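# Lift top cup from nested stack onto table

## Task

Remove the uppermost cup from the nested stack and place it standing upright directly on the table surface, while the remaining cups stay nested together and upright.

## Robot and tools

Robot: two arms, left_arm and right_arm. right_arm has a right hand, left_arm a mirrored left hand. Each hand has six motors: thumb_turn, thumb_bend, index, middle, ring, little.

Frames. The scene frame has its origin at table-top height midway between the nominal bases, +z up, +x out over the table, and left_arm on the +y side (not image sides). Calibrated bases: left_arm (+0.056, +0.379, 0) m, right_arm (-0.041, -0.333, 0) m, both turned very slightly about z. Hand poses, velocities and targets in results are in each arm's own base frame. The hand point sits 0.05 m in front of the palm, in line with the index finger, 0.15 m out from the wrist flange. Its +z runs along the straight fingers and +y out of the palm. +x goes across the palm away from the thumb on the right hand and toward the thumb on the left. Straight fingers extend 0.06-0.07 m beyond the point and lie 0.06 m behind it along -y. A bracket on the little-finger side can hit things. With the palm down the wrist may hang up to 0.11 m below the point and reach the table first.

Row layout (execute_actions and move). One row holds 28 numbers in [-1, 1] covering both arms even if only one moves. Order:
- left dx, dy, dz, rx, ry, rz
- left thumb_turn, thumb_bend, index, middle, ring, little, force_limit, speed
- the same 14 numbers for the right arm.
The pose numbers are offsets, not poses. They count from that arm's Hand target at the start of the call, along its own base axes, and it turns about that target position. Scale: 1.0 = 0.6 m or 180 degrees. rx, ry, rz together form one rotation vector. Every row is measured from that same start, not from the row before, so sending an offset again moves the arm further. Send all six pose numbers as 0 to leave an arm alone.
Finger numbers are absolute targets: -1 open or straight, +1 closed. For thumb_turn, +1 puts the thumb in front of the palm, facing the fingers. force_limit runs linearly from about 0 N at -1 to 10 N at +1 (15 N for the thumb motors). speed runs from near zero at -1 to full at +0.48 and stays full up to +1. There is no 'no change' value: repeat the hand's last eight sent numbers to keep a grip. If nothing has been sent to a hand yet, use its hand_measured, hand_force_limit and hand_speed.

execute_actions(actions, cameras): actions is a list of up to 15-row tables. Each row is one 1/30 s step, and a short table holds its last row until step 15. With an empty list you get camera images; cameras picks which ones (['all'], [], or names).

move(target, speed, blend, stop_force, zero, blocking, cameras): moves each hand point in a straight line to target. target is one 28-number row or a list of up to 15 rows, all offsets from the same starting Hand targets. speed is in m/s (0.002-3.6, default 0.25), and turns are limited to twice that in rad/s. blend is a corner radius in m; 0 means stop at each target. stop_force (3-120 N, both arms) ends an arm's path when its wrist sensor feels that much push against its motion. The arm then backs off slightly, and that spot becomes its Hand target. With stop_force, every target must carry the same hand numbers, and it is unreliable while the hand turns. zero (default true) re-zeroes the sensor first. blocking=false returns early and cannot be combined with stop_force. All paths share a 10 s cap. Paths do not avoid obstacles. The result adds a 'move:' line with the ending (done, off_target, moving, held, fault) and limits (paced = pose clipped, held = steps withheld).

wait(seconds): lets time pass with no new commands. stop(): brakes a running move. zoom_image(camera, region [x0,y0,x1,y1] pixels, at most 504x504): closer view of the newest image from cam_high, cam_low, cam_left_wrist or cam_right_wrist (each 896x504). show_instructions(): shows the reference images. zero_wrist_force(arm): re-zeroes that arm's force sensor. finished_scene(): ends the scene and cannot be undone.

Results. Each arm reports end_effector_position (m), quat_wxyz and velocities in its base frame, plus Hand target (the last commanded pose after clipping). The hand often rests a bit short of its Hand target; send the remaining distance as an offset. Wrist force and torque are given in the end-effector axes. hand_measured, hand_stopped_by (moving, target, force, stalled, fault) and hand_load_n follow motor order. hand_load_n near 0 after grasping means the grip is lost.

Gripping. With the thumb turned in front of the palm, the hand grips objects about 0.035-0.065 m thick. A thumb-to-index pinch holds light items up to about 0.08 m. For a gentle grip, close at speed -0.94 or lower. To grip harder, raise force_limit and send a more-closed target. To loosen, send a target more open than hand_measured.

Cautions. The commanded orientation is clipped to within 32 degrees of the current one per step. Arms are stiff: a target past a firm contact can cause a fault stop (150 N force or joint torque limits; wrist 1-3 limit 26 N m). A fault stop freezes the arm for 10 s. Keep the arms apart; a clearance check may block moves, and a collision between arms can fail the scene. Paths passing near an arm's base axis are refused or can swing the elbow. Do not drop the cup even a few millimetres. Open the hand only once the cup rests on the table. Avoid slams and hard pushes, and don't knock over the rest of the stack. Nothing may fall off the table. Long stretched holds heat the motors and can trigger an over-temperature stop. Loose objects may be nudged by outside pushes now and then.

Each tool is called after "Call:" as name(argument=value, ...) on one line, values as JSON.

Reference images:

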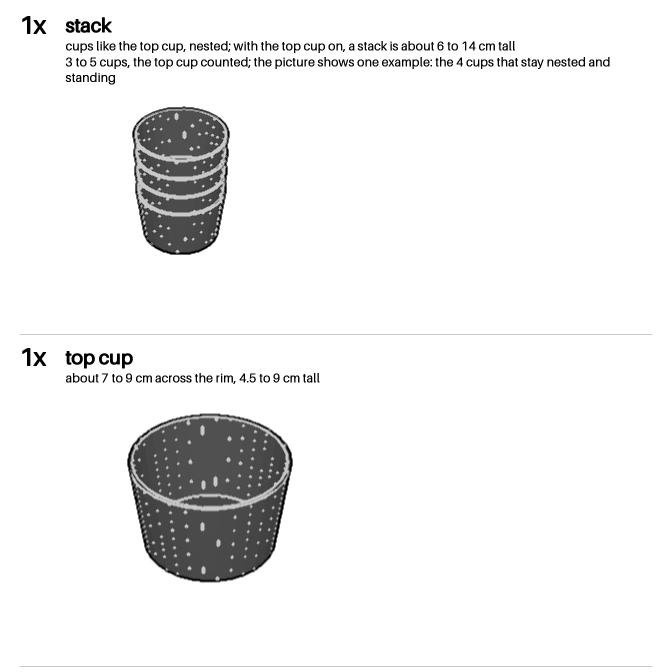

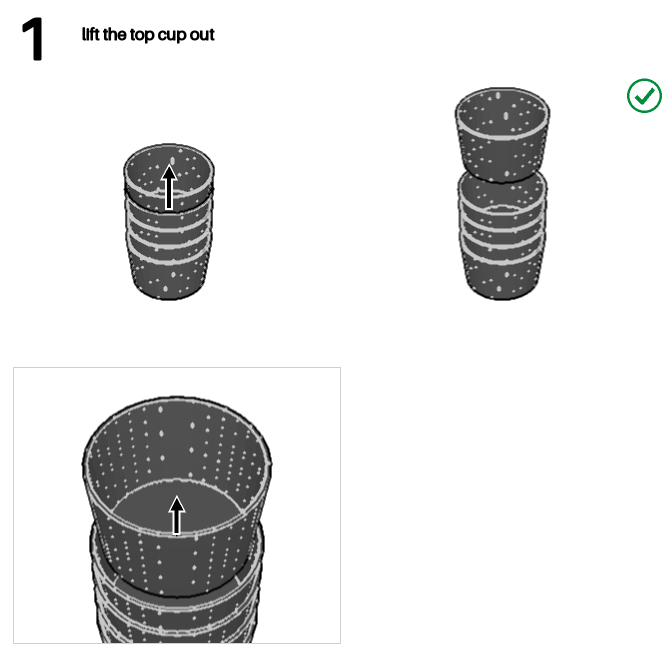

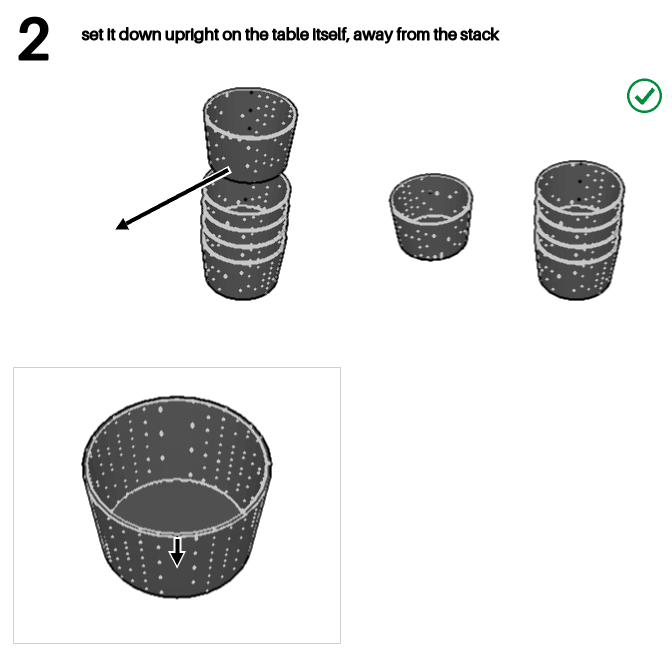

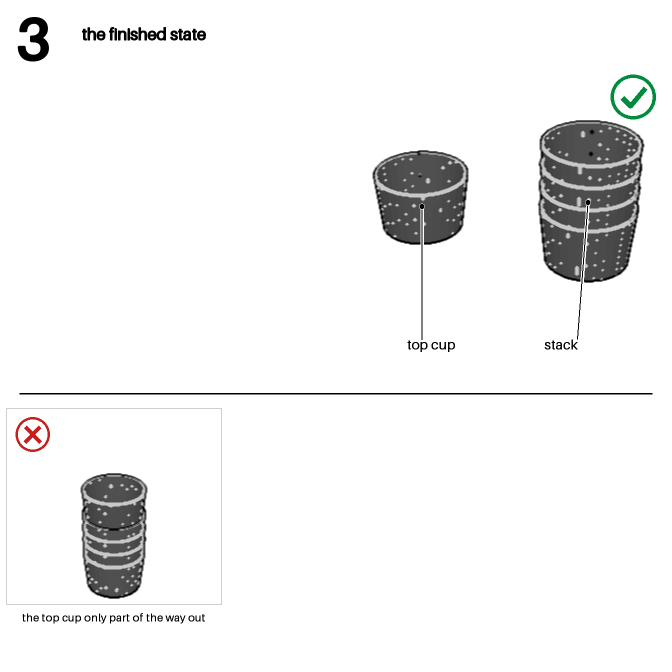

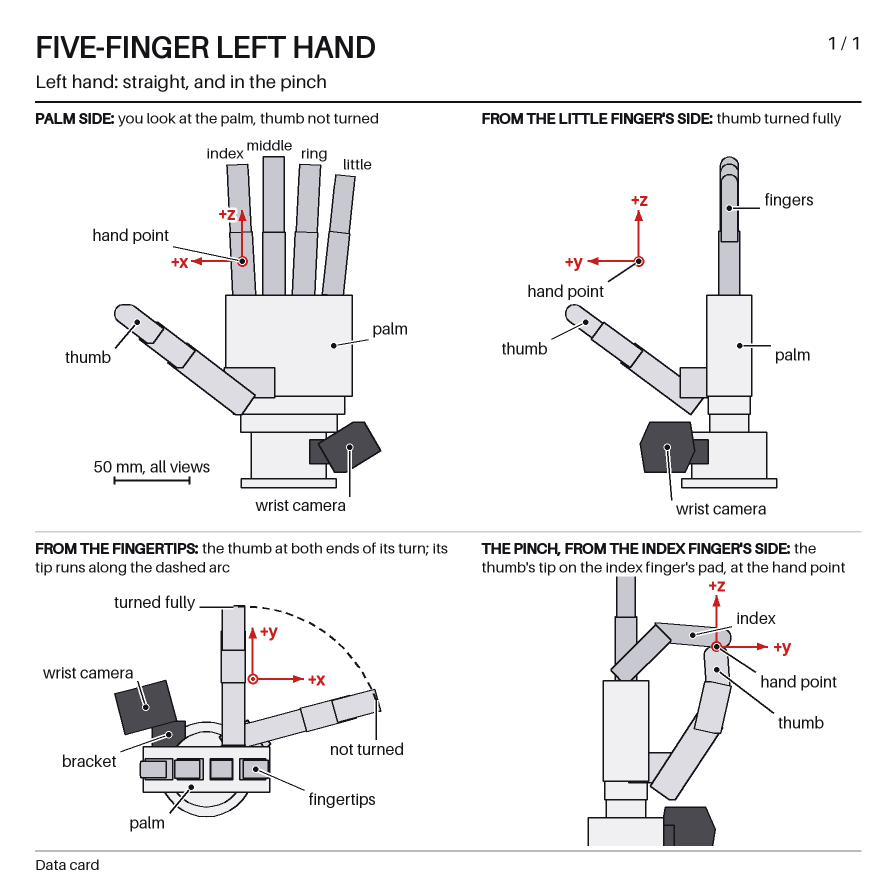

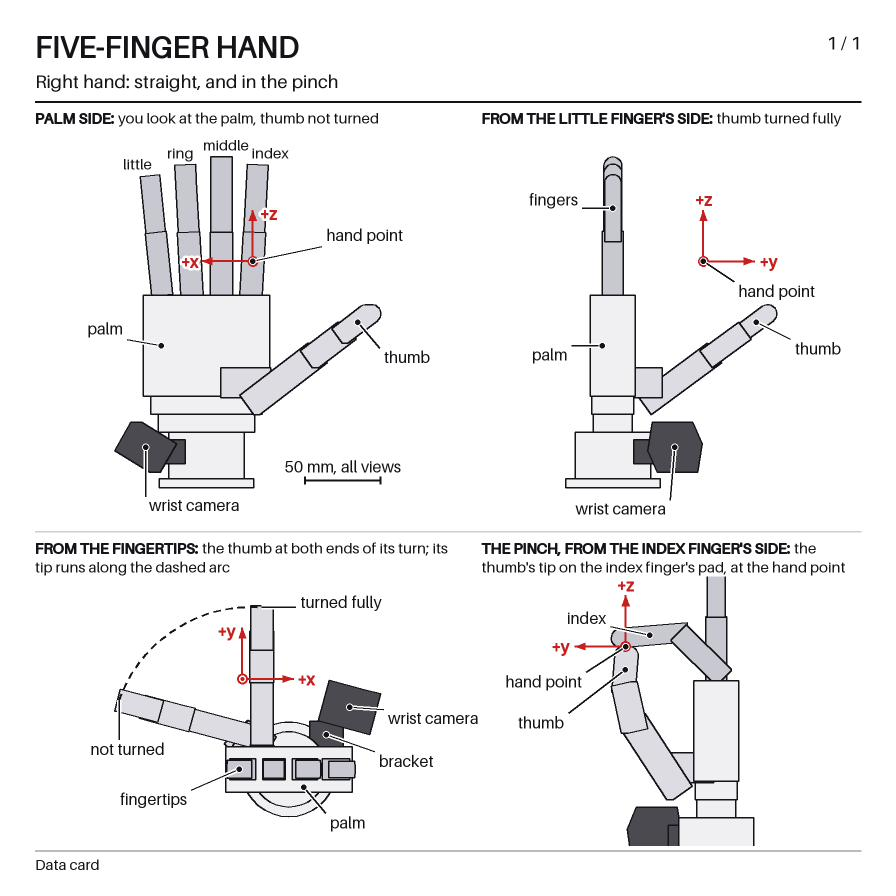

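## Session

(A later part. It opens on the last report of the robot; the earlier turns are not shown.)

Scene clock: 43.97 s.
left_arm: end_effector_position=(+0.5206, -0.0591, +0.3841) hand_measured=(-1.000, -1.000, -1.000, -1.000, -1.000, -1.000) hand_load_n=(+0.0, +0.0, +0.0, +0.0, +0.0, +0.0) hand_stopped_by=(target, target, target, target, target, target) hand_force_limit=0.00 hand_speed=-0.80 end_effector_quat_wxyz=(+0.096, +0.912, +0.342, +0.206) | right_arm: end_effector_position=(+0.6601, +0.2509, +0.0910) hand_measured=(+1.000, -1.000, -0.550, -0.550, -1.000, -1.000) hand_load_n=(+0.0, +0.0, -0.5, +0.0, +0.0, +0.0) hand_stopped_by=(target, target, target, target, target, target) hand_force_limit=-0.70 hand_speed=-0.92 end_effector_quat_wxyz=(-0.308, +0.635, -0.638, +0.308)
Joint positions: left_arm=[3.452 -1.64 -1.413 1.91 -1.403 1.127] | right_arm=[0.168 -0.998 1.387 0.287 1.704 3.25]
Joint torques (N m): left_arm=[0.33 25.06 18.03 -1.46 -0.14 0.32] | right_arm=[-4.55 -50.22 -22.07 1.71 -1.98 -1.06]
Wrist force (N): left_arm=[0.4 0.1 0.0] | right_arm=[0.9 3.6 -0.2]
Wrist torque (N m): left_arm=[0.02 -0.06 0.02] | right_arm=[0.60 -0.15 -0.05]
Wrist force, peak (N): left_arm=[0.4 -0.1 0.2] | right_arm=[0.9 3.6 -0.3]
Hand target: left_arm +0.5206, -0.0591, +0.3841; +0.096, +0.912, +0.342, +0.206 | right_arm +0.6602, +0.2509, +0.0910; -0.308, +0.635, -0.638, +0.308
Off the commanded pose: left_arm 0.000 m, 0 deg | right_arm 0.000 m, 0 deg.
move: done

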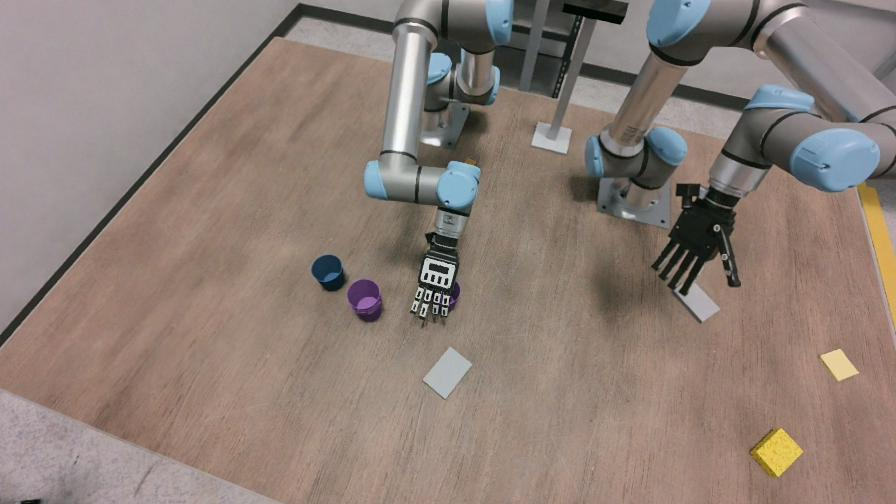

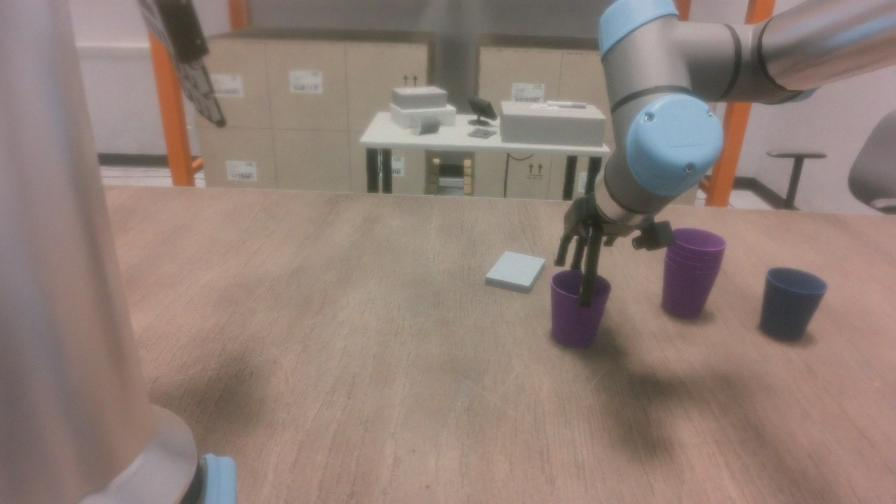

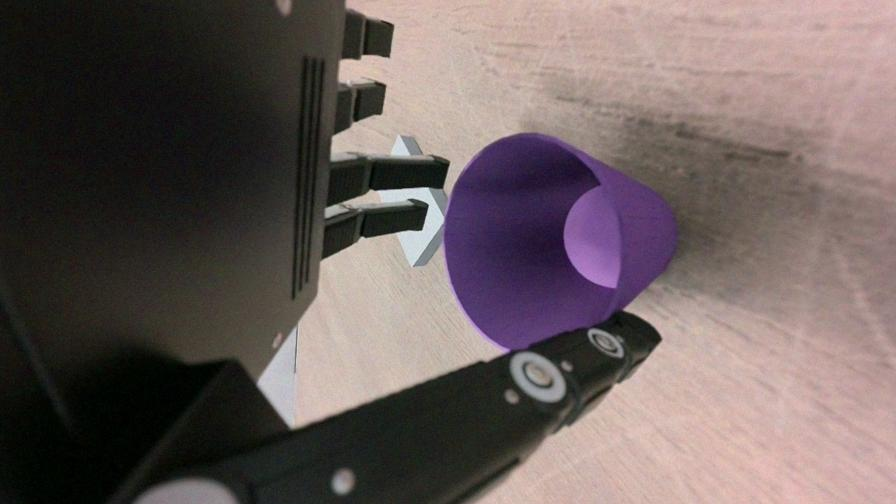

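Call:
move(target=[[0,0,0,0,0,0,-1,-1,-1,-1,-1,-1,0,-0.8, -0.01,0,0,0,0,0,1,-1,-0.55,-0.55,-1,-1,-0.7,-0.92],[0,0,0,0,0,0,-1,-1,-1,-1,-1,-1,0,-0.8, -0.01,0,0.25,0,0,0,1,-1,-0.55,-0.55,-1,-1,-0.7,-0.92]], speed=[0.02,0.15], cameras=["cam_high","cam_low","cam_right_wrist"])

Call:
zoom_image(camera="cam_low", region=[520, 200, 840, 360])

Scene clock: 46.13 s.
left_arm: end_effector_position=(+0.5206, -0.0591, +0.3841) hand_measured=(-1.000, -1.000, -1.000, -1.000, -1.000, -1.000) hand_load_n=(+0.0, +0.0, +0.0, -0.5, +0.0, +0.0) hand_stopped_by=(target, target, target, target, target, target) hand_force_limit=0.00 hand_speed=-0.80 end_effector_quat_wxyz=(+0.096, +0.912, +0.342, +0.206) | right_arm: end_effector_position=(+0.6542, +0.2510, +0.2410) hand_measured=(+1.000, -1.000, -0.550, -0.550, -1.000, -1.000) hand_load_n=(+0.0, +0.0, +0.0, +0.0, +0.0, +0.0) hand_stopped_by=(target, target, target, target, target, target) hand_force_limit=-0.70 hand_speed=-0.92 end_effector_quat_wxyz=(-0.308, +0.635, -0.638, +0.308)
Joint positions: left_arm=[3.452 -1.64 -1.413 1.91 -1.403 1.127] | right_arm=[0.17 -1.092 1.14 0.628 1.706 3.251]
Joint torques (N m): left_arm=[-0.26 24.89 18.95 -1.64 0.03 0.33] | right_arm=[-0.03 -36.5 -20.02 0.51 2.43 0.24]
Wrist force (N): left_arm=[0.2 0.1 -0.2] | right_arm=[0.8 3.8 -0.1]
Wrist torque (N m): left_arm=[0.03 -0.03 0.01] | right_arm=[0.63 -0.14 -0.20]
Wrist force, peak (N): left_arm=[-0.2 0.1 -0.5] | right_arm=[0.9 4.8 0.4]
Hand target: left_arm +0.5206, -0.0591, +0.3841; +0.096, +0.912, +0.342, +0.206 | right_arm +0.6542, +0.2509, +0.2410; -0.308, +0.635, -0.638, +0.308
Off the commanded pose: left_arm 0.000 m, 0 deg | right_arm 0.000 m, 0 deg.
move: done

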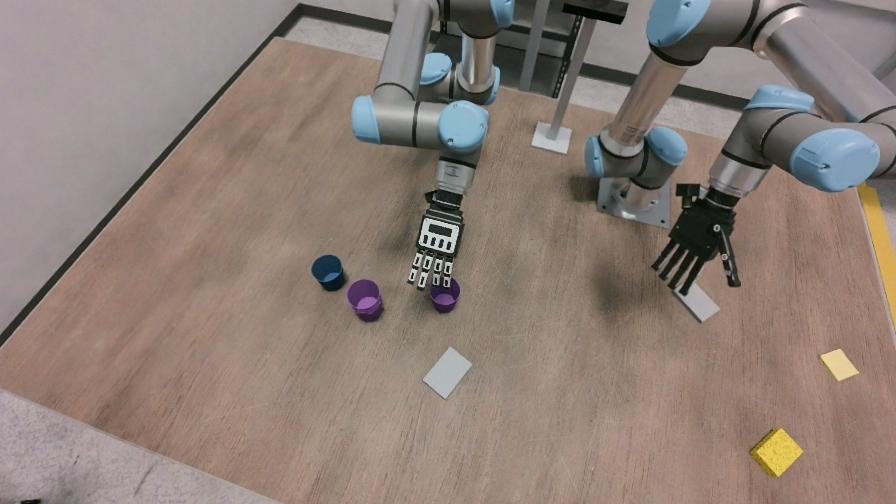

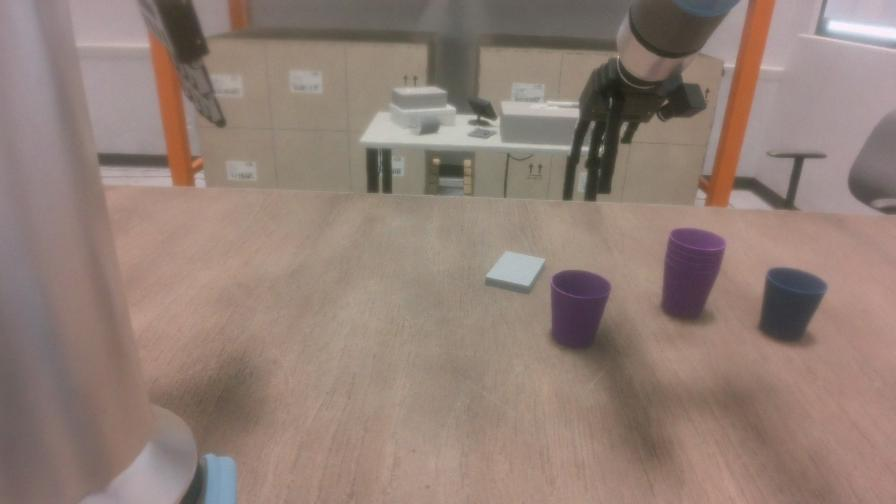

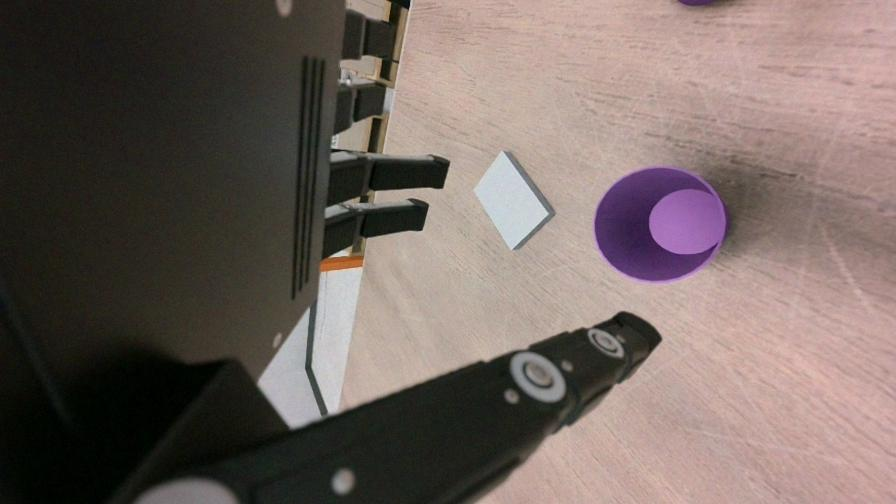

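Scaled by 1.575 from the camera's image (finer frame: 1280x720).

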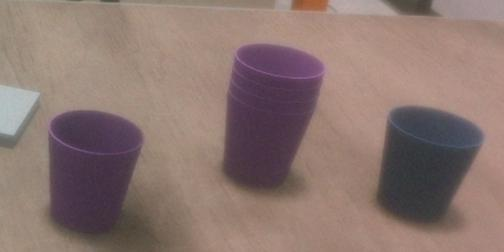

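The top cup is standing upright on the table, clear of the stack. The other four cups are still nested and standing.

Call:
finished_scene()

The scene is finished: the task was done.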